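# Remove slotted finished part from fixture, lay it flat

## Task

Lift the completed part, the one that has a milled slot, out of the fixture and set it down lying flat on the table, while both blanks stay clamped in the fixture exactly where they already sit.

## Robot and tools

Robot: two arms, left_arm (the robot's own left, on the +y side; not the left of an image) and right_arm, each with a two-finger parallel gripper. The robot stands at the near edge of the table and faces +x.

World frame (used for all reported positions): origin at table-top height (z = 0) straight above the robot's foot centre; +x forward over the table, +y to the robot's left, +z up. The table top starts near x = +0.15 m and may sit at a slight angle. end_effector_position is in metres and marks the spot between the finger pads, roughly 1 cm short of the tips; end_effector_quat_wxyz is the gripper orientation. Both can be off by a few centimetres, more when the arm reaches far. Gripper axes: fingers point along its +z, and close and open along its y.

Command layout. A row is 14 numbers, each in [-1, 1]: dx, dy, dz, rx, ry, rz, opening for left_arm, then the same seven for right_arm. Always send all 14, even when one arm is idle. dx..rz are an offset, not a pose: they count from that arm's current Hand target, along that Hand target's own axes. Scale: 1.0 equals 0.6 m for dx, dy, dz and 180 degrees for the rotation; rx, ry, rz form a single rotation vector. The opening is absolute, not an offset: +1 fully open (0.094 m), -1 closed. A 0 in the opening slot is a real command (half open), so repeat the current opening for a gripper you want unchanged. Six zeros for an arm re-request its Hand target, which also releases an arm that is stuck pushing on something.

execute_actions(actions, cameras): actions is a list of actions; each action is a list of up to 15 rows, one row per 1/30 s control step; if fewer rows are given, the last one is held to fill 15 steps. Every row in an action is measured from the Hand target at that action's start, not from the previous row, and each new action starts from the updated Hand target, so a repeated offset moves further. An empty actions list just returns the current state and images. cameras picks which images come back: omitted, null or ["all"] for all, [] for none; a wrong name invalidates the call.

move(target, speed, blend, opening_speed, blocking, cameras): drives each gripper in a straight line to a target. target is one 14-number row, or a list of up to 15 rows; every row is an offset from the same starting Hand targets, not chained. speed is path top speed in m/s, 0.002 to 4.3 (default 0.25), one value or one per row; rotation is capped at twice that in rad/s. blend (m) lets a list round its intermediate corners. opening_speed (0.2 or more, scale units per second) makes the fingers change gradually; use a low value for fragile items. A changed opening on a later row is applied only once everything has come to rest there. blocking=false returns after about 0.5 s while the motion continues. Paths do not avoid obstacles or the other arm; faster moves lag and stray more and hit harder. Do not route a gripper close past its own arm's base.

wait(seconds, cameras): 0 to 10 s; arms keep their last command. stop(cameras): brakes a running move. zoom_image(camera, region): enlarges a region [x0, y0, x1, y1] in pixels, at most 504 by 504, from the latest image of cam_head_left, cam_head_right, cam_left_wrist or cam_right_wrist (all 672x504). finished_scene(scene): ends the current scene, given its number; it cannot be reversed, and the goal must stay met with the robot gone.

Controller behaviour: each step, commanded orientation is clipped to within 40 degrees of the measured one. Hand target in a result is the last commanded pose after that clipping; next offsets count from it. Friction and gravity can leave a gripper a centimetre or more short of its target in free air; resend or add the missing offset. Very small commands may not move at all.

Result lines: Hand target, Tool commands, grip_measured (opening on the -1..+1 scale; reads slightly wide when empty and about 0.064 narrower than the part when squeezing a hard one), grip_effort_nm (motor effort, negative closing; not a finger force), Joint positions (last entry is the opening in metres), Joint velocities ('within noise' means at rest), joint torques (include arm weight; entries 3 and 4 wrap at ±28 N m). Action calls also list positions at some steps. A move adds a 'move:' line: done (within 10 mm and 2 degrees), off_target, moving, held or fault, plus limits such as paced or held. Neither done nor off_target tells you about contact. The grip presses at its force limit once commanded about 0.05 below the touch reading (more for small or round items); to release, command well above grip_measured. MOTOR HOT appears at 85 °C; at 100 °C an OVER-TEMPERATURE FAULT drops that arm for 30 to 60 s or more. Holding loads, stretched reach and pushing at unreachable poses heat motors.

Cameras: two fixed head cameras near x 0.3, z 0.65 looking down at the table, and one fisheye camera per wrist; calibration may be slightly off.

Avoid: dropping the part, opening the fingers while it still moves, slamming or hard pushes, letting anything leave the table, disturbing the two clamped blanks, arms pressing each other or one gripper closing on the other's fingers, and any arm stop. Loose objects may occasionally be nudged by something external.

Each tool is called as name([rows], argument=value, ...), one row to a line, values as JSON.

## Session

execute_actions(actions=[])

Scene clock: 0.00 s.
left_arm: end_effector_position=(+0.8222, +0.0392, +0.1305) grip_measured=+1.000 grip_effort_nm=n/a end_effector_quat_wxyz=(+0.077, +0.678, +0.721, -0.121) | right_arm: end_effector_position=(+0.9415, -0.4228, +0.2569) grip_measured=+1.000 grip_effort_nm=n/a end_effector_quat_wxyz=(+0.083, +0.364, +0.919, -0.124)
Joint positions: left_arm=[-2.153 2.198 1.947 -0.523 -0.165 1.421 0.094] | right_arm=[1.817 1.839 1.921 -0.633 0.474 0.565 0.094]
Joint velocities: within noise
Joint torques (N m): no reading
Heat: left arm: hottest shoulder 25 °C; right arm: hottest shoulder 26 °C.
Hand target: left_arm +0.8313, +0.0388, +0.1350; +0.084, +0.677, +0.722, -0.117 | right_arm +0.9510, -0.4254, +0.2623; +0.093, +0.367, +0.918, -0.122
Tool commands: left_gripper/opening=+1.0 right_gripper/opening=+1.0
camera_calibration:
cam_left_wrist: T_world_to_cam=[[-0.995731, -0.062085, 0.0682971, 0.810754], [-0.0352933, 0.939836, 0.339797, -0.0467177], [-0.0852844, 0.335936, -0.938016, 0.302706], [0, 0, 0, 1]] pos_world=[0.83146, -0.00744735, 0.244445]
cam_right_wrist: T_world_to_cam=[[-0.691823, -0.700165, 0.176493, 0.309893], [-0.611761, 0.698202, 0.371838, 0.778461], [-0.383575, 0.149274, -0.911365, 0.784425], [0, 0, 0, 1]] pos_world=[0.991509, -0.443642, 0.370743]

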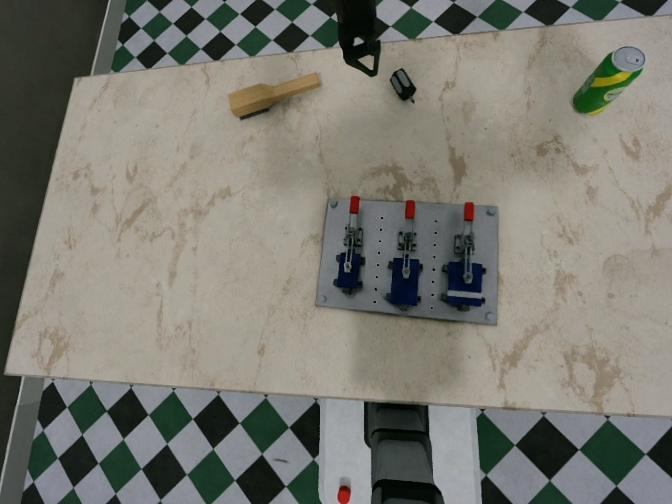

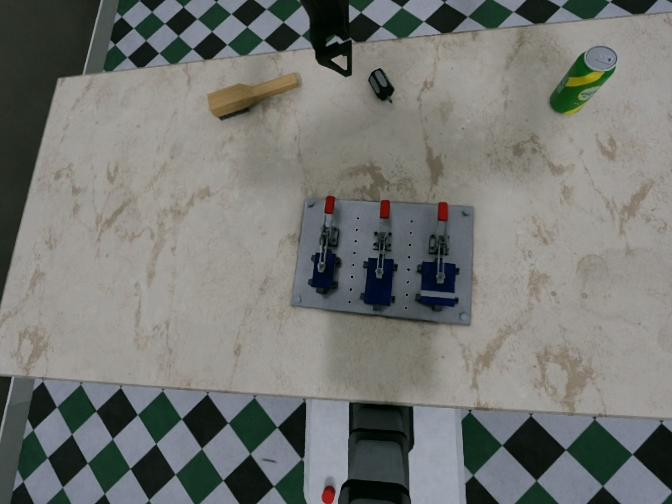

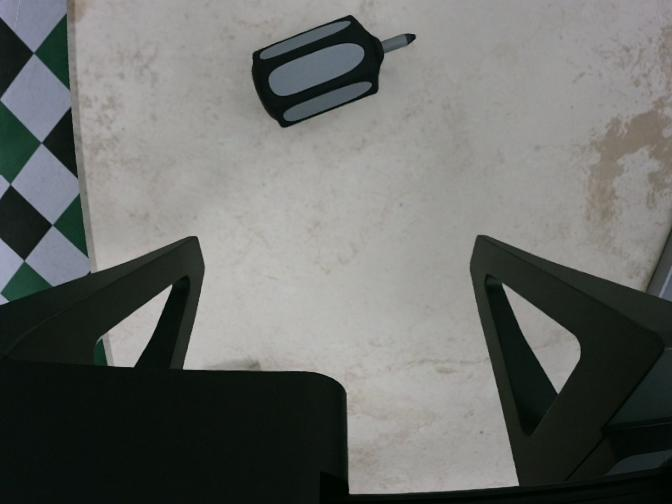

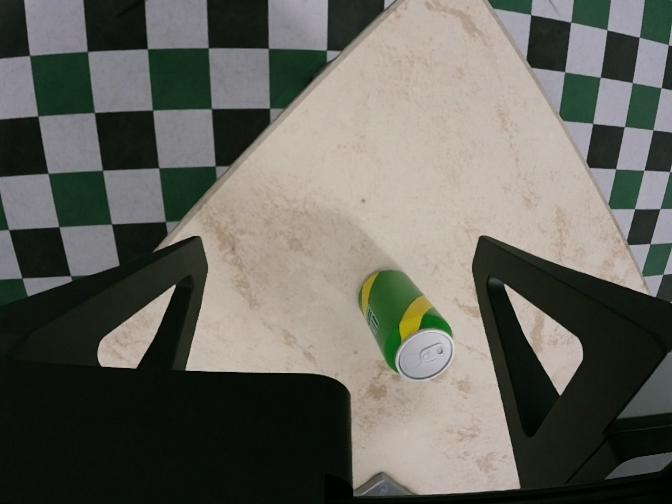

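move(target=[0.5068,-0.6636,-0.3097,-0.082,0.059,-0.4755,1,0.8943,-0.2357,-0.2195,-0.0798,0.0608,-0.24,0.1], speed=0.45, cameras=["cam_head_left","cam_right_wrist"])

Scene clock: 47.83 s.
left_arm: end_effector_position=(+0.4374, +0.3590, +0.2433) grip_measured=+1.000 grip_effort_nm=-0.012 end_effector_quat_wxyz=(+0.012, +0.009, +1.000, +0.000) | right_arm: end_effector_position=(+0.4621, -0.1418, +0.2696) grip_measured=+0.103 grip_effort_nm=-0.095 end_effector_quat_wxyz=(+0.002, -0.009, -1.000, +0.003)
Joint positions: left_arm=[-1.63 1.731 0.472 0.627 -0.041 0.284 0.094] | right_arm=[2.27 1.812 0.612 0.407 0.541 0.192 0.052]
Joint velocities: within noise
Joint torques (N m): left_arm=[0.62 -12.4 -8.09 0.92 0.16 -0.11] | right_arm=[3.9 -8.88 -3.21 0.91 0.21 -0.19]
Heat: left arm: hottest shoulder 29 °C; right arm: hottest shoulder 32 °C.
Hand target: left_arm +0.4201, +0.3601, +0.2503; +0.000, +0.001, +1.000, +0.000 | right_arm +0.4590, -0.1371, +0.2706; +0.000, +0.000, +1.000, +0.000
Off the commanded pose: left_arm 0.019 m, 2 deg | right_arm 0.006 m, 1 deg.
move: off_target (left_arm)
camera_calibration:
cam_right_wrist: T_world_to_cam=[[-0.0196257, -0.999688, 0.0154674, -0.136923], [-0.800376, 0.0249804, 0.598978, 0.214701], [-0.599177, -0.000624334, -0.800616, 0.618646], [0, 0, 0, 1]] pos_world=[0.539833, -0.141857, 0.368814]
Images, in order (width x height): cam_head_left 672x504, cam_right_wrist 672x504.

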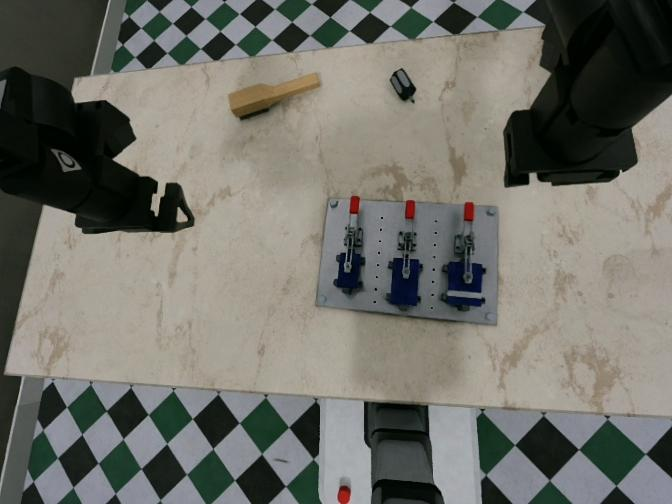

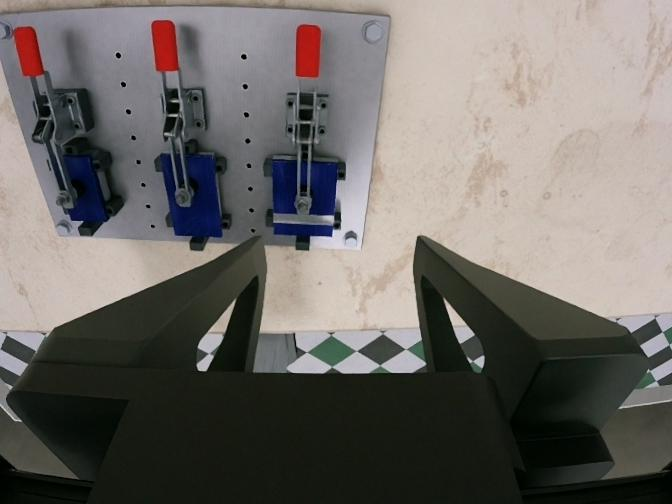

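move(target=[0,0,0,0,0,0,1,-0.065,0.0252,0.2677,-0.0054,0.111,0.0308,0.1], speed=0.35, cameras=["cam_right_wrist"])

Scene clock: 76.53 s.
left_arm: end_effector_position=(+0.4375, +0.3590, +0.2433) grip_measured=+1.000 grip_effort_nm=-0.007 end_effector_quat_wxyz=(+0.012, +0.008, +1.000, +0.000) | right_arm: end_effector_position=(+0.5074, -0.1188, +0.1143) grip_measured=+0.103 grip_effort_nm=-0.095 end_effector_quat_wxyz=(+0.162, -0.045, -0.986, -0.012)
Joint positions: left_arm=[-1.63 1.731 0.472 0.627 -0.041 0.283 0.094] | right_arm=[2.113 2.132 1.206 -0.147 0.345 0.27 0.052]
Joint velocities: within noise
Joint torques (N m): left_arm=[0.73 -12.4 -8.06 0.95 0.15 -0.08] | right_arm=[3.78 -11.69 -1.47 -0.72 -0.09 0.02]
Heat: left arm: hottest shoulder 28 °C; right arm: hottest shoulder 30 °C.
Hand target: left_arm +0.4202, +0.3600, +0.2503; +0.000, +0.001, +1.000, +0.000 | right_arm +0.4978, -0.1222, +0.1100; -0.174, +0.048, +0.984, +0.008
Off the commanded pose: left_arm 0.019 m, 2 deg | right_arm 0.011 m, 1 deg.
move: off_target (left_arm, right_arm)
camera_calibration:
cam_right_wrist: T_world_to_cam=[[-0.0909993, -0.995851, 0.000924722, -0.0722742], [-0.567704, 0.0526387, 0.821548, 0.203219], [-0.818188, 0.0742353, -0.570138, 0.615208], [0, 0, 0, 1]] pos_world=[0.612147, -0.128342, 0.183866]
Images, in order (width x height): cam_right_wrist 672x504.

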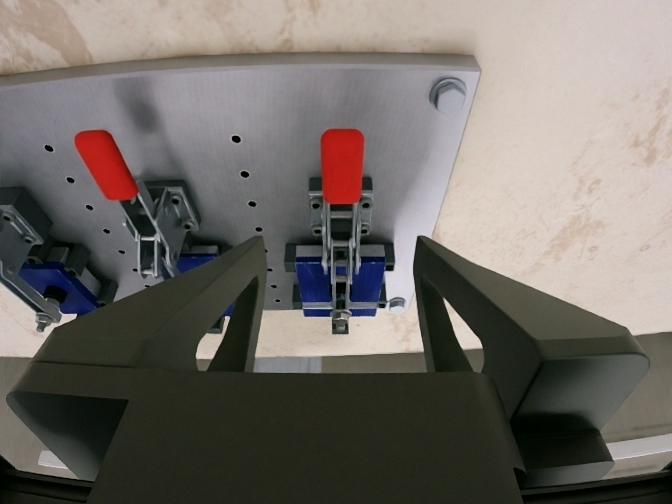

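move(target=[0,0,0,0,0,0,1,-0.0264,-0.0027,0.1,0,0,0,0.1], speed=0.15, cameras=["cam_right_wrist"])

Scene clock: 100.07 s.
left_arm: end_effector_position=(+0.4375, +0.3590, +0.2433) grip_measured=+1.000 grip_effort_nm=-0.007 end_effector_quat_wxyz=(+0.012, +0.008, +1.000, +0.000) | right_arm: end_effector_position=(+0.4955, -0.1184, +0.0525) grip_measured=+0.103 grip_effort_nm=-0.090 end_effector_quat_wxyz=(+0.172, -0.050, -0.984, -0.009)
Joint positions: left_arm=[-1.63 1.731 0.472 0.627 -0.041 0.283 0.094] | right_arm=[2.071 2.286 1.353 -0.148 0.325 0.249 0.052]
Joint velocities: within noise
Joint torques (N m): left_arm=[0.79 -12.4 -8.09 0.95 0.15 -0.08] | right_arm=[3.43 -11.46 -1.77 -0.06 -0.07 -0.19]
Heat: left arm: hottest shoulder 27 °C; right arm: hottest shoulder 29 °C.
Hand target: left_arm +0.4202, +0.3600, +0.2503; +0.000, +0.001, +1.000, +0.000 | right_arm +0.4920, -0.1233, +0.0482; -0.174, +0.048, +0.984, +0.008
Off the commanded pose: left_arm 0.019 m, 2 deg | right_arm 0.007 m, 0 deg.
move: off_target (left_arm)
camera_calibration:
cam_right_wrist: T_world_to_cam=[[-0.100227, -0.994922, 0.00923644, -0.0687153], [-0.550681, 0.0632016, 0.83232, 0.239455], [-0.828677, 0.0783344, -0.554219, 0.575035], [0, 0, 0, 1]] pos_world=[0.601494, -0.128545, 0.120026]
Images, in order (width x height): cam_right_wrist 672x504.

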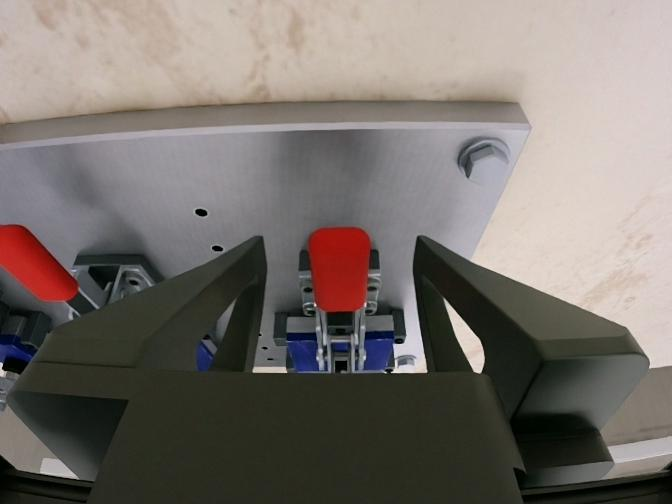

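move([
  [0,0,0,0,0,0,1,-0.0073,0,-0.0044,0,0,0,0.1],
  [0,0,0,0,0,0,1,-0.0073,0,-0.0044,0,0,0,-0.72],
], speed=0.1, opening_speed=1.0, cameras=["cam_right_wrist"])

Scene clock: 136.17 s.
left_arm: end_effector_position=(+0.4375, +0.3590, +0.2433) grip_measured=+1.000 grip_effort_nm=-0.007 end_effector_quat_wxyz=(+0.012, +0.008, +1.000, +0.000) | right_arm: end_effector_position=(+0.4990, -0.1186, +0.0515) grip_measured=-0.635 grip_effort_nm=-0.965 end_effector_quat_wxyz=(+0.169, -0.050, -0.984, -0.009)
Joint positions: left_arm=[-1.63 1.731 0.472 0.627 -0.041 0.283 0.094] | right_arm=[2.07 2.286 1.359 -0.148 0.326 0.246 0.017]
Joint velocities: within noise
Joint torques (N m): left_arm=[0.79 -12.28 -8.06 0.96 0.15 -0.08] | right_arm=[3.72 -12.28 -1.66 -0.51 -0.1 -0.18]
Heat: left arm: hottest shoulder 27 °C; right arm: hottest shoulder 28 °C.
Hand target: left_arm +0.4202, +0.3600, +0.2503; +0.000, +0.001, +1.000, +0.000 | right_arm +0.4971, -0.1238, +0.0491; -0.174, +0.048, +0.984, +0.008
Off the commanded pose: left_arm 0.019 m, 2 deg | right_arm 0.006 m, 1 deg.
move: off_target (left_arm)
camera_calibration:
cam_right_wrist: T_world_to_cam=[[-0.0997383, -0.994977, 0.0085026, -0.068715], [-0.554776, 0.0627013, 0.829634, 0.244304], [-0.826, 0.0780292, -0.558243, 0.576154], [0, 0, 0, 1]] pos_world=[0.604583, -0.128645, 0.119535]
Images, in order (width x height): cam_right_wrist 672x504.

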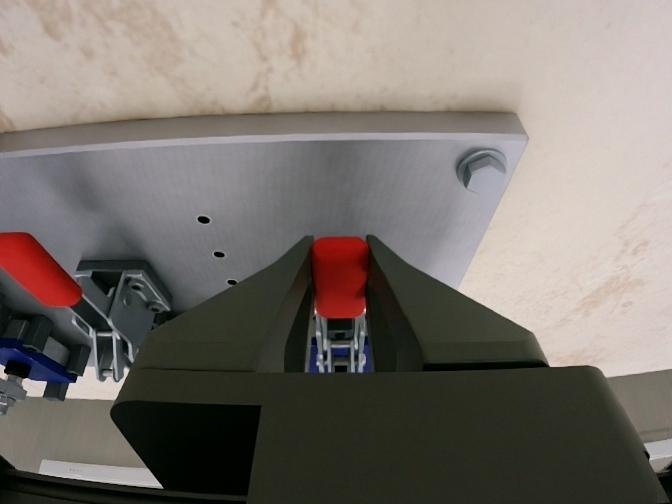

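move([
  [0,0,0,0,0,0,1,0.0522,0,-0.0577,0,-0.0278,0,-0.72],
  [0,0,0,0,0,0,1,0.1092,0,-0.0581,0,-0.1389,0,-0.72],
  [0,0,0,0,0,0,1,0.1694,0,-0.0285,0,-0.25,0,-0.72],
  [0,0,0,0,0,0,1,0.2080,0,0.0166,0,-0.3222,0,-0.72],
  [0,0,0,0,0,0,1,0.2080,0,0.0166,0,-0.3222,0,-0.605],
], speed=0.12, cameras=["cam_right_wrist"])

Scene clock: 149.47 s.
left_arm: end_effector_position=(+0.4375, +0.3590, +0.2433) grip_measured=+1.000 grip_effort_nm=0.002 end_effector_quat_wxyz=(+0.012, +0.008, +1.000, +0.000) | right_arm: end_effector_position=(+0.4499, -0.1178, +0.0932) grip_measured=-0.603 grip_effort_nm=-0.042 end_effector_quat_wxyz=(-0.308, -0.068, -0.949, +0.019)
Joint positions: left_arm=[-1.63 1.731 0.472 0.627 -0.041 0.282 0.094] | right_arm=[2.136 2.686 1.061 1.587 0.467 -0.107 0.019]
Joint velocities: within noise
Joint torques (N m): left_arm=[0.73 -12.34 -8.09 0.95 0.15 -0.08] | right_arm=[4.78 0.26 -7.77 1.51 0.23 0.11]
Heat: left arm: hottest shoulder 27 °C; right arm: hottest shoulder 28 °C.
Hand target: left_arm +0.4202, +0.3600, +0.2503; +0.000, +0.001, +1.000, +0.000 | right_arm +0.3769, -0.1120, +0.0825; +0.325, +0.046, +0.945, -0.016
Off the commanded pose: left_arm 0.019 m, 2 deg | right_arm 0.074 m, 3 deg.
joint read past its limit (right arm) — joint 4 (wrist pitch), upper limit.
joint sent to its limit (right arm) — joint 4 (wrist pitch), upper limit. The joint targets are off in position and orientation.
move: off_target (left_arm, right_arm); target 5's new opening was sent with right_arm's hand 0.076 m and 3 deg from that target
camera_calibration:
cam_right_wrist: T_world_to_cam=[[-0.147882, -0.989004, 0.00151626, -0.0501554], [-0.98894, 0.147889, 0.0112312, 0.464083], [-0.0113319, 0.000161392, -0.999936, 0.22437], [0, 0, 0, 1]] pos_world=[0.454076, -0.118273, 0.21922]
Images, in order (width x height): cam_right_wrist 672x504.

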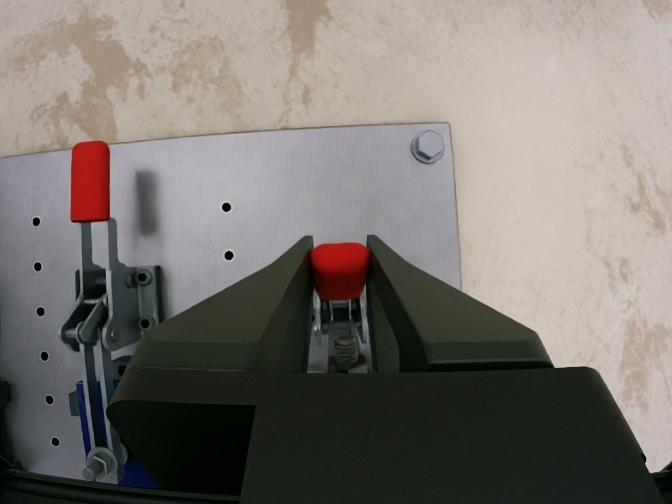

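move([
  [0,0,0,0,0,0,1,-0.0885,0,0.0682,0,0,0,-0.3],
  [0,0,0,0,0,0,1,-0.1568,0,-0.0626,0,0,0,-0.3],
  [0,0,0,0,0,0,1,-0.0271,-0.006,-0.1004,0,0.0611,0,0.72],
], speed=0.2, blend=[0,0.03,0], cameras=["cam_right_wrist"])

Scene clock: 170.50 s.
left_arm: end_effector_position=(+0.4375, +0.3590, +0.2433) grip_measured=+1.000 grip_effort_nm=-0.007 end_effector_quat_wxyz=(+0.012, +0.008, +1.000, +0.000) | right_arm: end_effector_position=(+0.3536, -0.1179, +0.1381) grip_measured=+0.717 grip_effort_nm=0.198 end_effector_quat_wxyz=(-0.214, -0.047, -0.976, +0.018)
Joint positions: left_arm=[-1.63 1.731 0.472 0.627 -0.041 0.282 0.094] | right_arm=[2.211 2.715 0.861 1.587 0.552 -0.031 0.081]
Joint velocities: within noise
Joint torques (N m): left_arm=[0.73 -12.34 -8.06 0.94 0.15 -0.08] | right_arm=[4.78 -5.42 -6.6 1.18 0.19 0.03]
Heat: left arm: hottest shoulder 27 °C; right arm: hottest shoulder 28 °C.
Hand target: left_arm +0.4202, +0.3600, +0.2503; +0.000, +0.001, +1.000, +0.000 | right_arm +0.3523, -0.1130, +0.1401; +0.233, +0.047, +0.971, -0.012
Off the commanded pose: left_arm 0.019 m, 2 deg | right_arm 0.005 m, 2 deg.
joint read past its limit (right arm) — joint 4 (wrist pitch), upper limit.
joint sent to its limit (right arm) — joint 4 (wrist pitch), upper limit. The joint targets still meet the commanded pose.
move: off_target (left_arm)
camera_calibration:
cam_right_wrist: T_world_to_cam=[[-0.105156, -0.994177, 0.02354, -0.0833603], [-0.972934, 0.107749, 0.204423, 0.331237], [-0.205769, -0.00140663, -0.9786, 0.333787], [0, 0, 0, 1]] pos_world=[0.382189, -0.118096, 0.260894]
Images, in order (width x height): cam_right_wrist 672x504.

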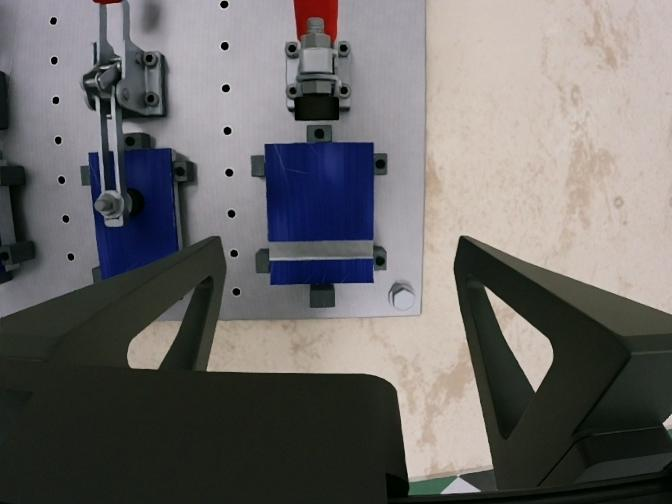

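move(target=[0,0,0,0,0,0,1,0.0466,0.005,0.098,0,0.0111,0,0.72], speed=0.15, cameras=["cam_right_wrist"])

Scene clock: 226.77 s.
left_arm: end_effector_position=(+0.4375, +0.3591, +0.2433) grip_measured=+1.000 grip_effort_nm=-0.002 end_effector_quat_wxyz=(+0.012, +0.008, +1.000, +0.000) | right_arm: end_effector_position=(+0.3626, -0.1056, +0.0791) grip_measured=+0.717 grip_effort_nm=0.193 end_effector_quat_wxyz=(-0.225, -0.055, -0.973, +0.007)
Joint positions: left_arm=[-1.629 1.731 0.472 0.627 -0.041 0.282 0.094] | right_arm=[2.158 2.79 1.043 1.513 0.48 -0.036 0.081]
Joint velocities: within noise
Joint torques (N m): left_arm=[0.67 -12.45 -8.08 0.94 0.15 -0.08] | right_arm=[3.19 -4.6 -6.27 0.87 -0.07 -0.2]
Heat: left arm: hottest shoulder 27 °C; right arm: hottest shoulder 27 °C.
Hand target: left_arm +0.4202, +0.3601, +0.2503; +0.000, +0.001, +1.000, +0.000 | right_arm +0.3545, -0.1103, +0.0750; +0.216, +0.048, +0.975, -0.011
Off the commanded pose: left_arm 0.019 m, 2 deg | right_arm 0.010 m, 2 deg.
move: off_target (left_arm)
camera_calibration:
cam_right_wrist: T_world_to_cam=[[-0.117037, -0.993116, -0.00473266, -0.062142], [-0.976587, 0.11422, 0.182293, 0.354505], [-0.180497, 0.0259568, -0.983233, 0.271986], [0, 0, 0, 1]] pos_world=[0.388025, -0.109266, 0.202508]
Images, in order (width x height): cam_right_wrist 672x504.

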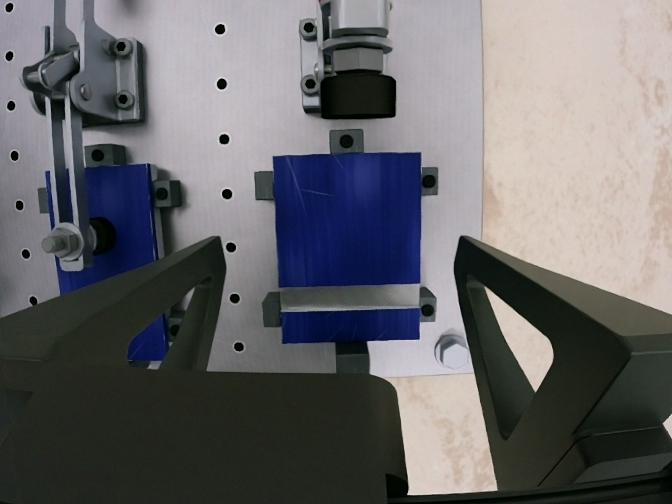

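move([
  [0,0,0,0,0,0,1,0.0368,-0.0062,0.0592,-0.0028,0,-0.006,0.72],
  [0,0,0,0,0,0,1,0.0368,-0.0062,0.0592,-0.0028,0,-0.006,0.1],
], speed=0.1, opening_speed=0.5, cameras=["cam_right_wrist"])

Scene clock: 248.97 s.
left_arm: end_effector_position=(+0.4375, +0.3591, +0.2433) grip_measured=+1.000 grip_effort_nm=-0.002 end_effector_quat_wxyz=(+0.012, +0.008, +1.000, +0.000) | right_arm: end_effector_position=(+0.3577, -0.1081, +0.0375) grip_measured=+0.276 grip_effort_nm=-0.974 end_effector_quat_wxyz=(-0.226, -0.044, -0.973, +0.004)
Joint positions: left_arm=[-1.629 1.731 0.472 0.627 -0.041 0.282 0.094] | right_arm=[2.108 2.857 1.161 1.466 0.421 -0.07 0.06]
Joint velocities: within noise
Joint torques (N m): left_arm=[0.73 -12.34 -8.08 0.95 0.14 -0.08] | right_arm=[2.96 -4.19 -6.2 0.94 -0.07 -0.19]
Heat: left arm: hottest shoulder 27 °C; right arm: hottest shoulder 27 °C.
Hand target: left_arm +0.4202, +0.3601, +0.2503; +0.000, +0.001, +1.000, +0.000 | right_arm +0.3494, -0.1134, +0.0335; +0.216, +0.038, +0.976, -0.009
Off the commanded pose: left_arm 0.019 m, 2 deg | right_arm 0.011 m, 1 deg.
move: off_target (left_arm, right_arm); target 2's new opening was sent with right_arm's hand 0.011 m and 2 deg from that target
camera_calibration:
cam_right_wrist: T_world_to_cam=[[-0.0940082, -0.995562, -0.00422955, -0.0738703], [-0.979012, 0.0916721, 0.18202, 0.356061], [-0.180824, 0.0212521, -0.983286, 0.229872], [0, 0, 0, 1]] pos_world=[0.38321, -0.111069, 0.160907]
Images, in order (width x height): cam_right_wrist 672x504.

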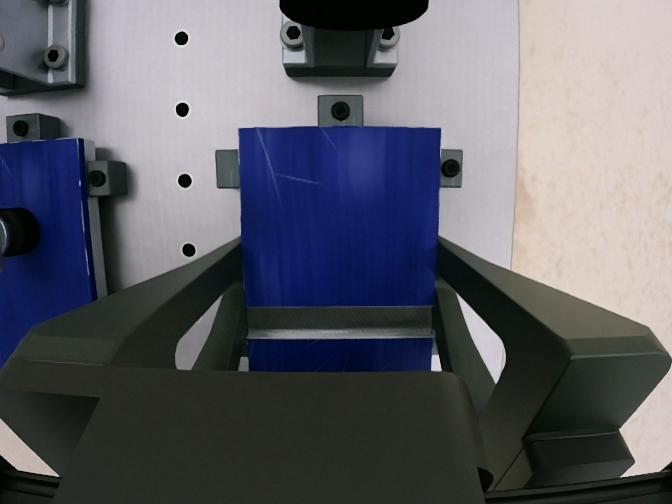

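move([
  [0,0,0,0,0,0,1,-0.0776,0,-0.1661,0,0,0,0.1],
  [0,0,0,0,0,0,1,-0.2253,-0.2974,-0.097,0,0,0,0.1],
  [0,0,0,0,0,0,1,-0.1425,-0.2974,0.0805,0,0,0,0.1],
], speed=[0.2,0.2,0.15], blend=[0.04,0.04,0], cameras=["cam_right_wrist","cam_head_right"])

Scene clock: 275.10 s.
left_arm: end_effector_position=(+0.4375, +0.3591, +0.2433) grip_measured=+1.000 grip_effort_nm=-0.002 end_effector_quat_wxyz=(+0.012, +0.008, +1.000, +0.000) | right_arm: end_effector_position=(+0.4412, -0.2957, +0.0275) grip_measured=+0.276 grip_effort_nm=-0.979 end_effector_quat_wxyz=(-0.224, -0.042, -0.974, +0.007)
Joint positions: left_arm=[-1.629 1.731 0.472 0.627 -0.041 0.282 0.094] | right_arm=[1.714 2.58 1.043 1.326 0.041 -0.164 0.06]
Joint velocities: within noise
Joint torques (N m): left_arm=[0.73 -12.45 -8.06 0.95 0.15 -0.08] | right_arm=[-1.38 -7 -6.52 1.2 -0.12 -0.2]
Heat: left arm: hottest shoulder 27 °C; right arm: hottest shoulder 27 °C.
Hand target: left_arm +0.4202, +0.3601, +0.2503; +0.000, +0.001, +1.000, +0.000 | right_arm +0.4331, -0.2990, +0.0259; +0.216, +0.038, +0.976, -0.009
Off the commanded pose: left_arm 0.019 m, 2 deg | right_arm 0.009 m, 1 deg.
move: off_target (left_arm)
camera_calibration:
cam_right_wrist: T_world_to_cam=[[-0.090421, -0.995901, 0.00248943, -0.254669], [-0.978796, 0.0893287, 0.184335, 0.455992], [-0.183802, 0.0142311, -0.98286, 0.238411], [0, 0, 0, 1]] pos_world=[0.467116, -0.297751, 0.150904]
Images, in order (width x height): cam_head_right 672x504, cam_right_wrist 672x504.

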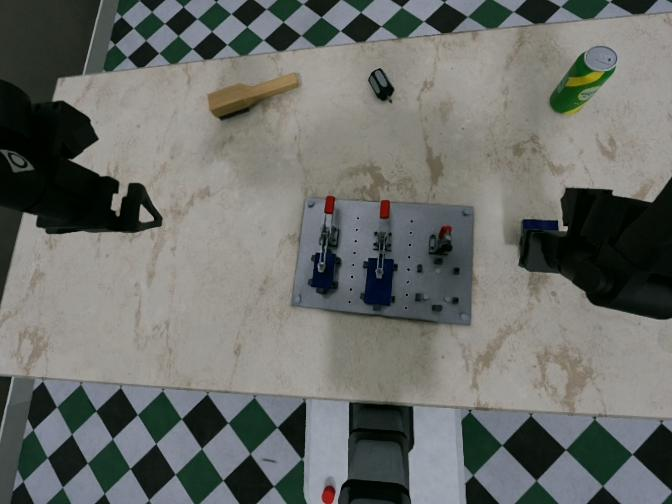

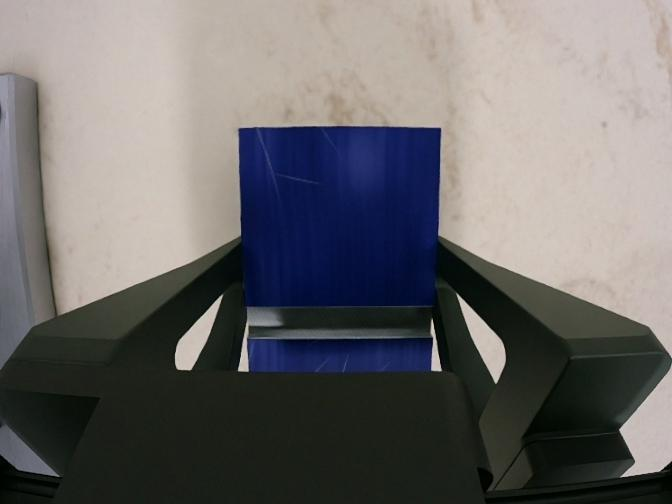

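move(target=[0,0,0,0,0,0,1,0.0099,0,0.0211,0,0,0,0.1], speed=0.06, cameras=["cam_right_wrist"])

Scene clock: 281.73 s.
left_arm: end_effector_position=(+0.4375, +0.3591, +0.2433) grip_measured=+1.000 grip_effort_nm=-0.002 end_effector_quat_wxyz=(+0.012, +0.008, +1.000, +0.000) | right_arm: end_effector_position=(+0.4428, -0.2946, +0.0147) grip_measured=+0.276 grip_effort_nm=-0.974 end_effector_quat_wxyz=(-0.225, -0.041, -0.973, +0.006)
Joint positions: left_arm=[-1.629 1.731 0.472 0.627 -0.041 0.282 0.094] | right_arm=[1.712 2.602 1.084 1.308 0.037 -0.165 0.06]
Joint velocities: within noise
Joint torques (N m): left_arm=[0.79 -12.4 -8.09 0.95 0.15 -0.08] | right_arm=[-1.55 -6.89 -6.16 1.09 -0.1 -0.19]
Heat: left arm: hottest shoulder 27 °C; right arm: hottest shoulder 27 °C.
Hand target: left_arm +0.4202, +0.3601, +0.2503; +0.000, +0.001, +1.000, +0.000 | right_arm +0.4331, -0.2991, +0.0119; +0.216, +0.038, +0.976, -0.009
Off the commanded pose: left_arm 0.019 m, 2 deg | right_arm 0.011 m, 1 deg.
move: off_target (left_arm, right_arm)
camera_calibration:
cam_right_wrist: T_world_to_cam=[[-0.088674, -0.99606, 0.000744338, -0.254253], [-0.979405, 0.0873273, 0.182044, 0.459543], [-0.181392, 0.0154136, -0.98329, 0.225337], [0, 0, 0, 1]] pos_world=[0.468407, -0.296856, 0.138104]
Images, in order (width x height): cam_right_wrist 672x504.

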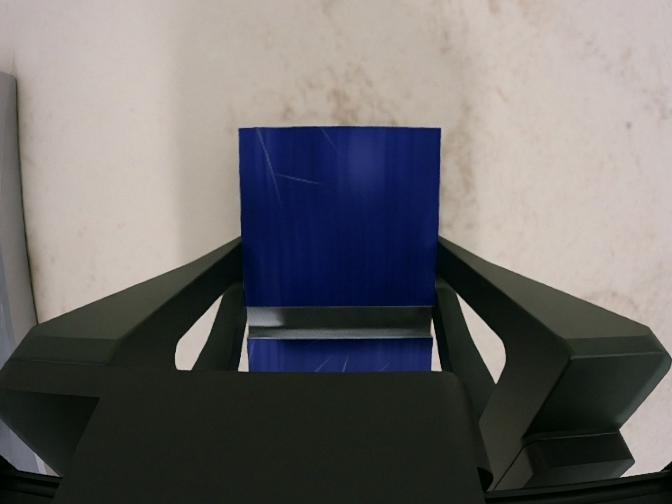

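move([
  [0,0,0,0,0,0,1,0.0025,0,0.0053,0,0,0,0.1],
  [0,0,0,0,0,0,1,0.0014,0,0.003,0,0,0,0.55],
  [0,0,0,0,0,0,1,-0.1093,0,-0.2341,0,0,0,0.55],
], speed=[0.05,0.05,0.2], opening_speed=0.6, cameras=["cam_head_right","cam_right_wrist"])

Scene clock: 294.17 s.
left_arm: end_effector_position=(+0.4375, +0.3591, +0.2433) grip_measured=+1.000 grip_effort_nm=-0.002 end_effector_quat_wxyz=(+0.012, +0.008, +1.000, +0.000) | right_arm: end_effector_position=(+0.4373, -0.3039, +0.1538) grip_measured=+0.547 grip_effort_nm=0.198 end_effector_quat_wxyz=(-0.219, -0.040, -0.975, +0.013)
Joint positions: left_arm=[-1.629 1.731 0.472 0.627 -0.041 0.282 0.094] | right_arm=[1.735 2.357 0.663 1.474 0.074 -0.165 0.073]
Joint velocities: within noise
Joint torques (N m): left_arm=[0.73 -12.28 -8.09 0.94 0.15 -0.09] | right_arm=[0.03 -8.76 -10.62 2.18 0.15 -0.08]
Heat: left arm: hottest shoulder 27 °C; right arm: hottest shoulder 27 °C.
Hand target: left_arm +0.4202, +0.3601, +0.2503; +0.000, +0.001, +1.000, +0.000 | right_arm +0.4330, -0.2989, +0.1669; +0.216, +0.038, +0.976, -0.009
Off the commanded pose: left_arm 0.019 m, 2 deg | right_arm 0.015 m, 1 deg.
move: off_target (left_arm, right_arm); target 2's new opening was sent with right_arm's hand 0.012 m and 1 deg from that target
camera_calibration:
cam_right_wrist: T_world_to_cam=[[-0.0895713, -0.995863, 0.015262, -0.265864], [-0.976631, 0.0908267, 0.194789, 0.427531], [-0.19537, 0.00254221, -0.980726, 0.363015], [0, 0, 0, 1]] pos_world=[0.464648, -0.304518, 0.276798]
Images, in order (width x height): cam_head_right 672x504, cam_right_wrist 672x504.

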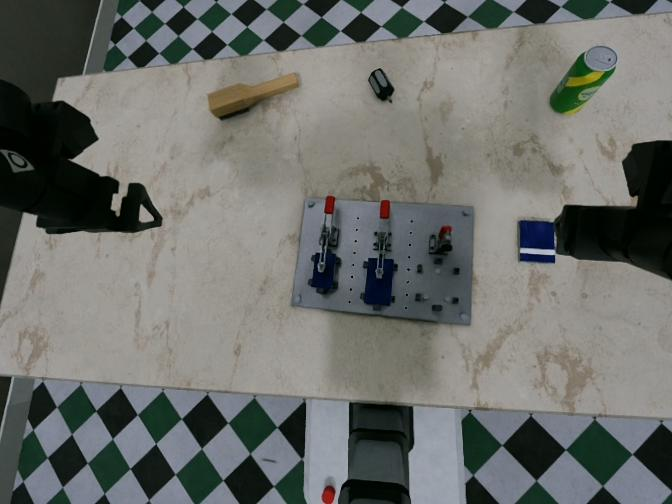

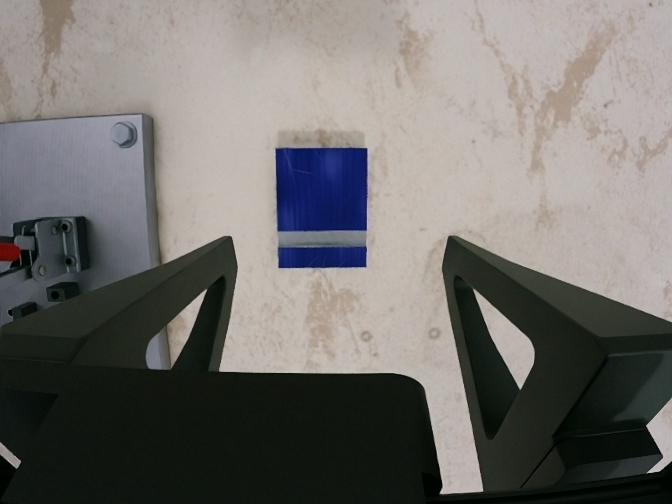

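finished_scene(scene=3)

The scene is finished: the task was done.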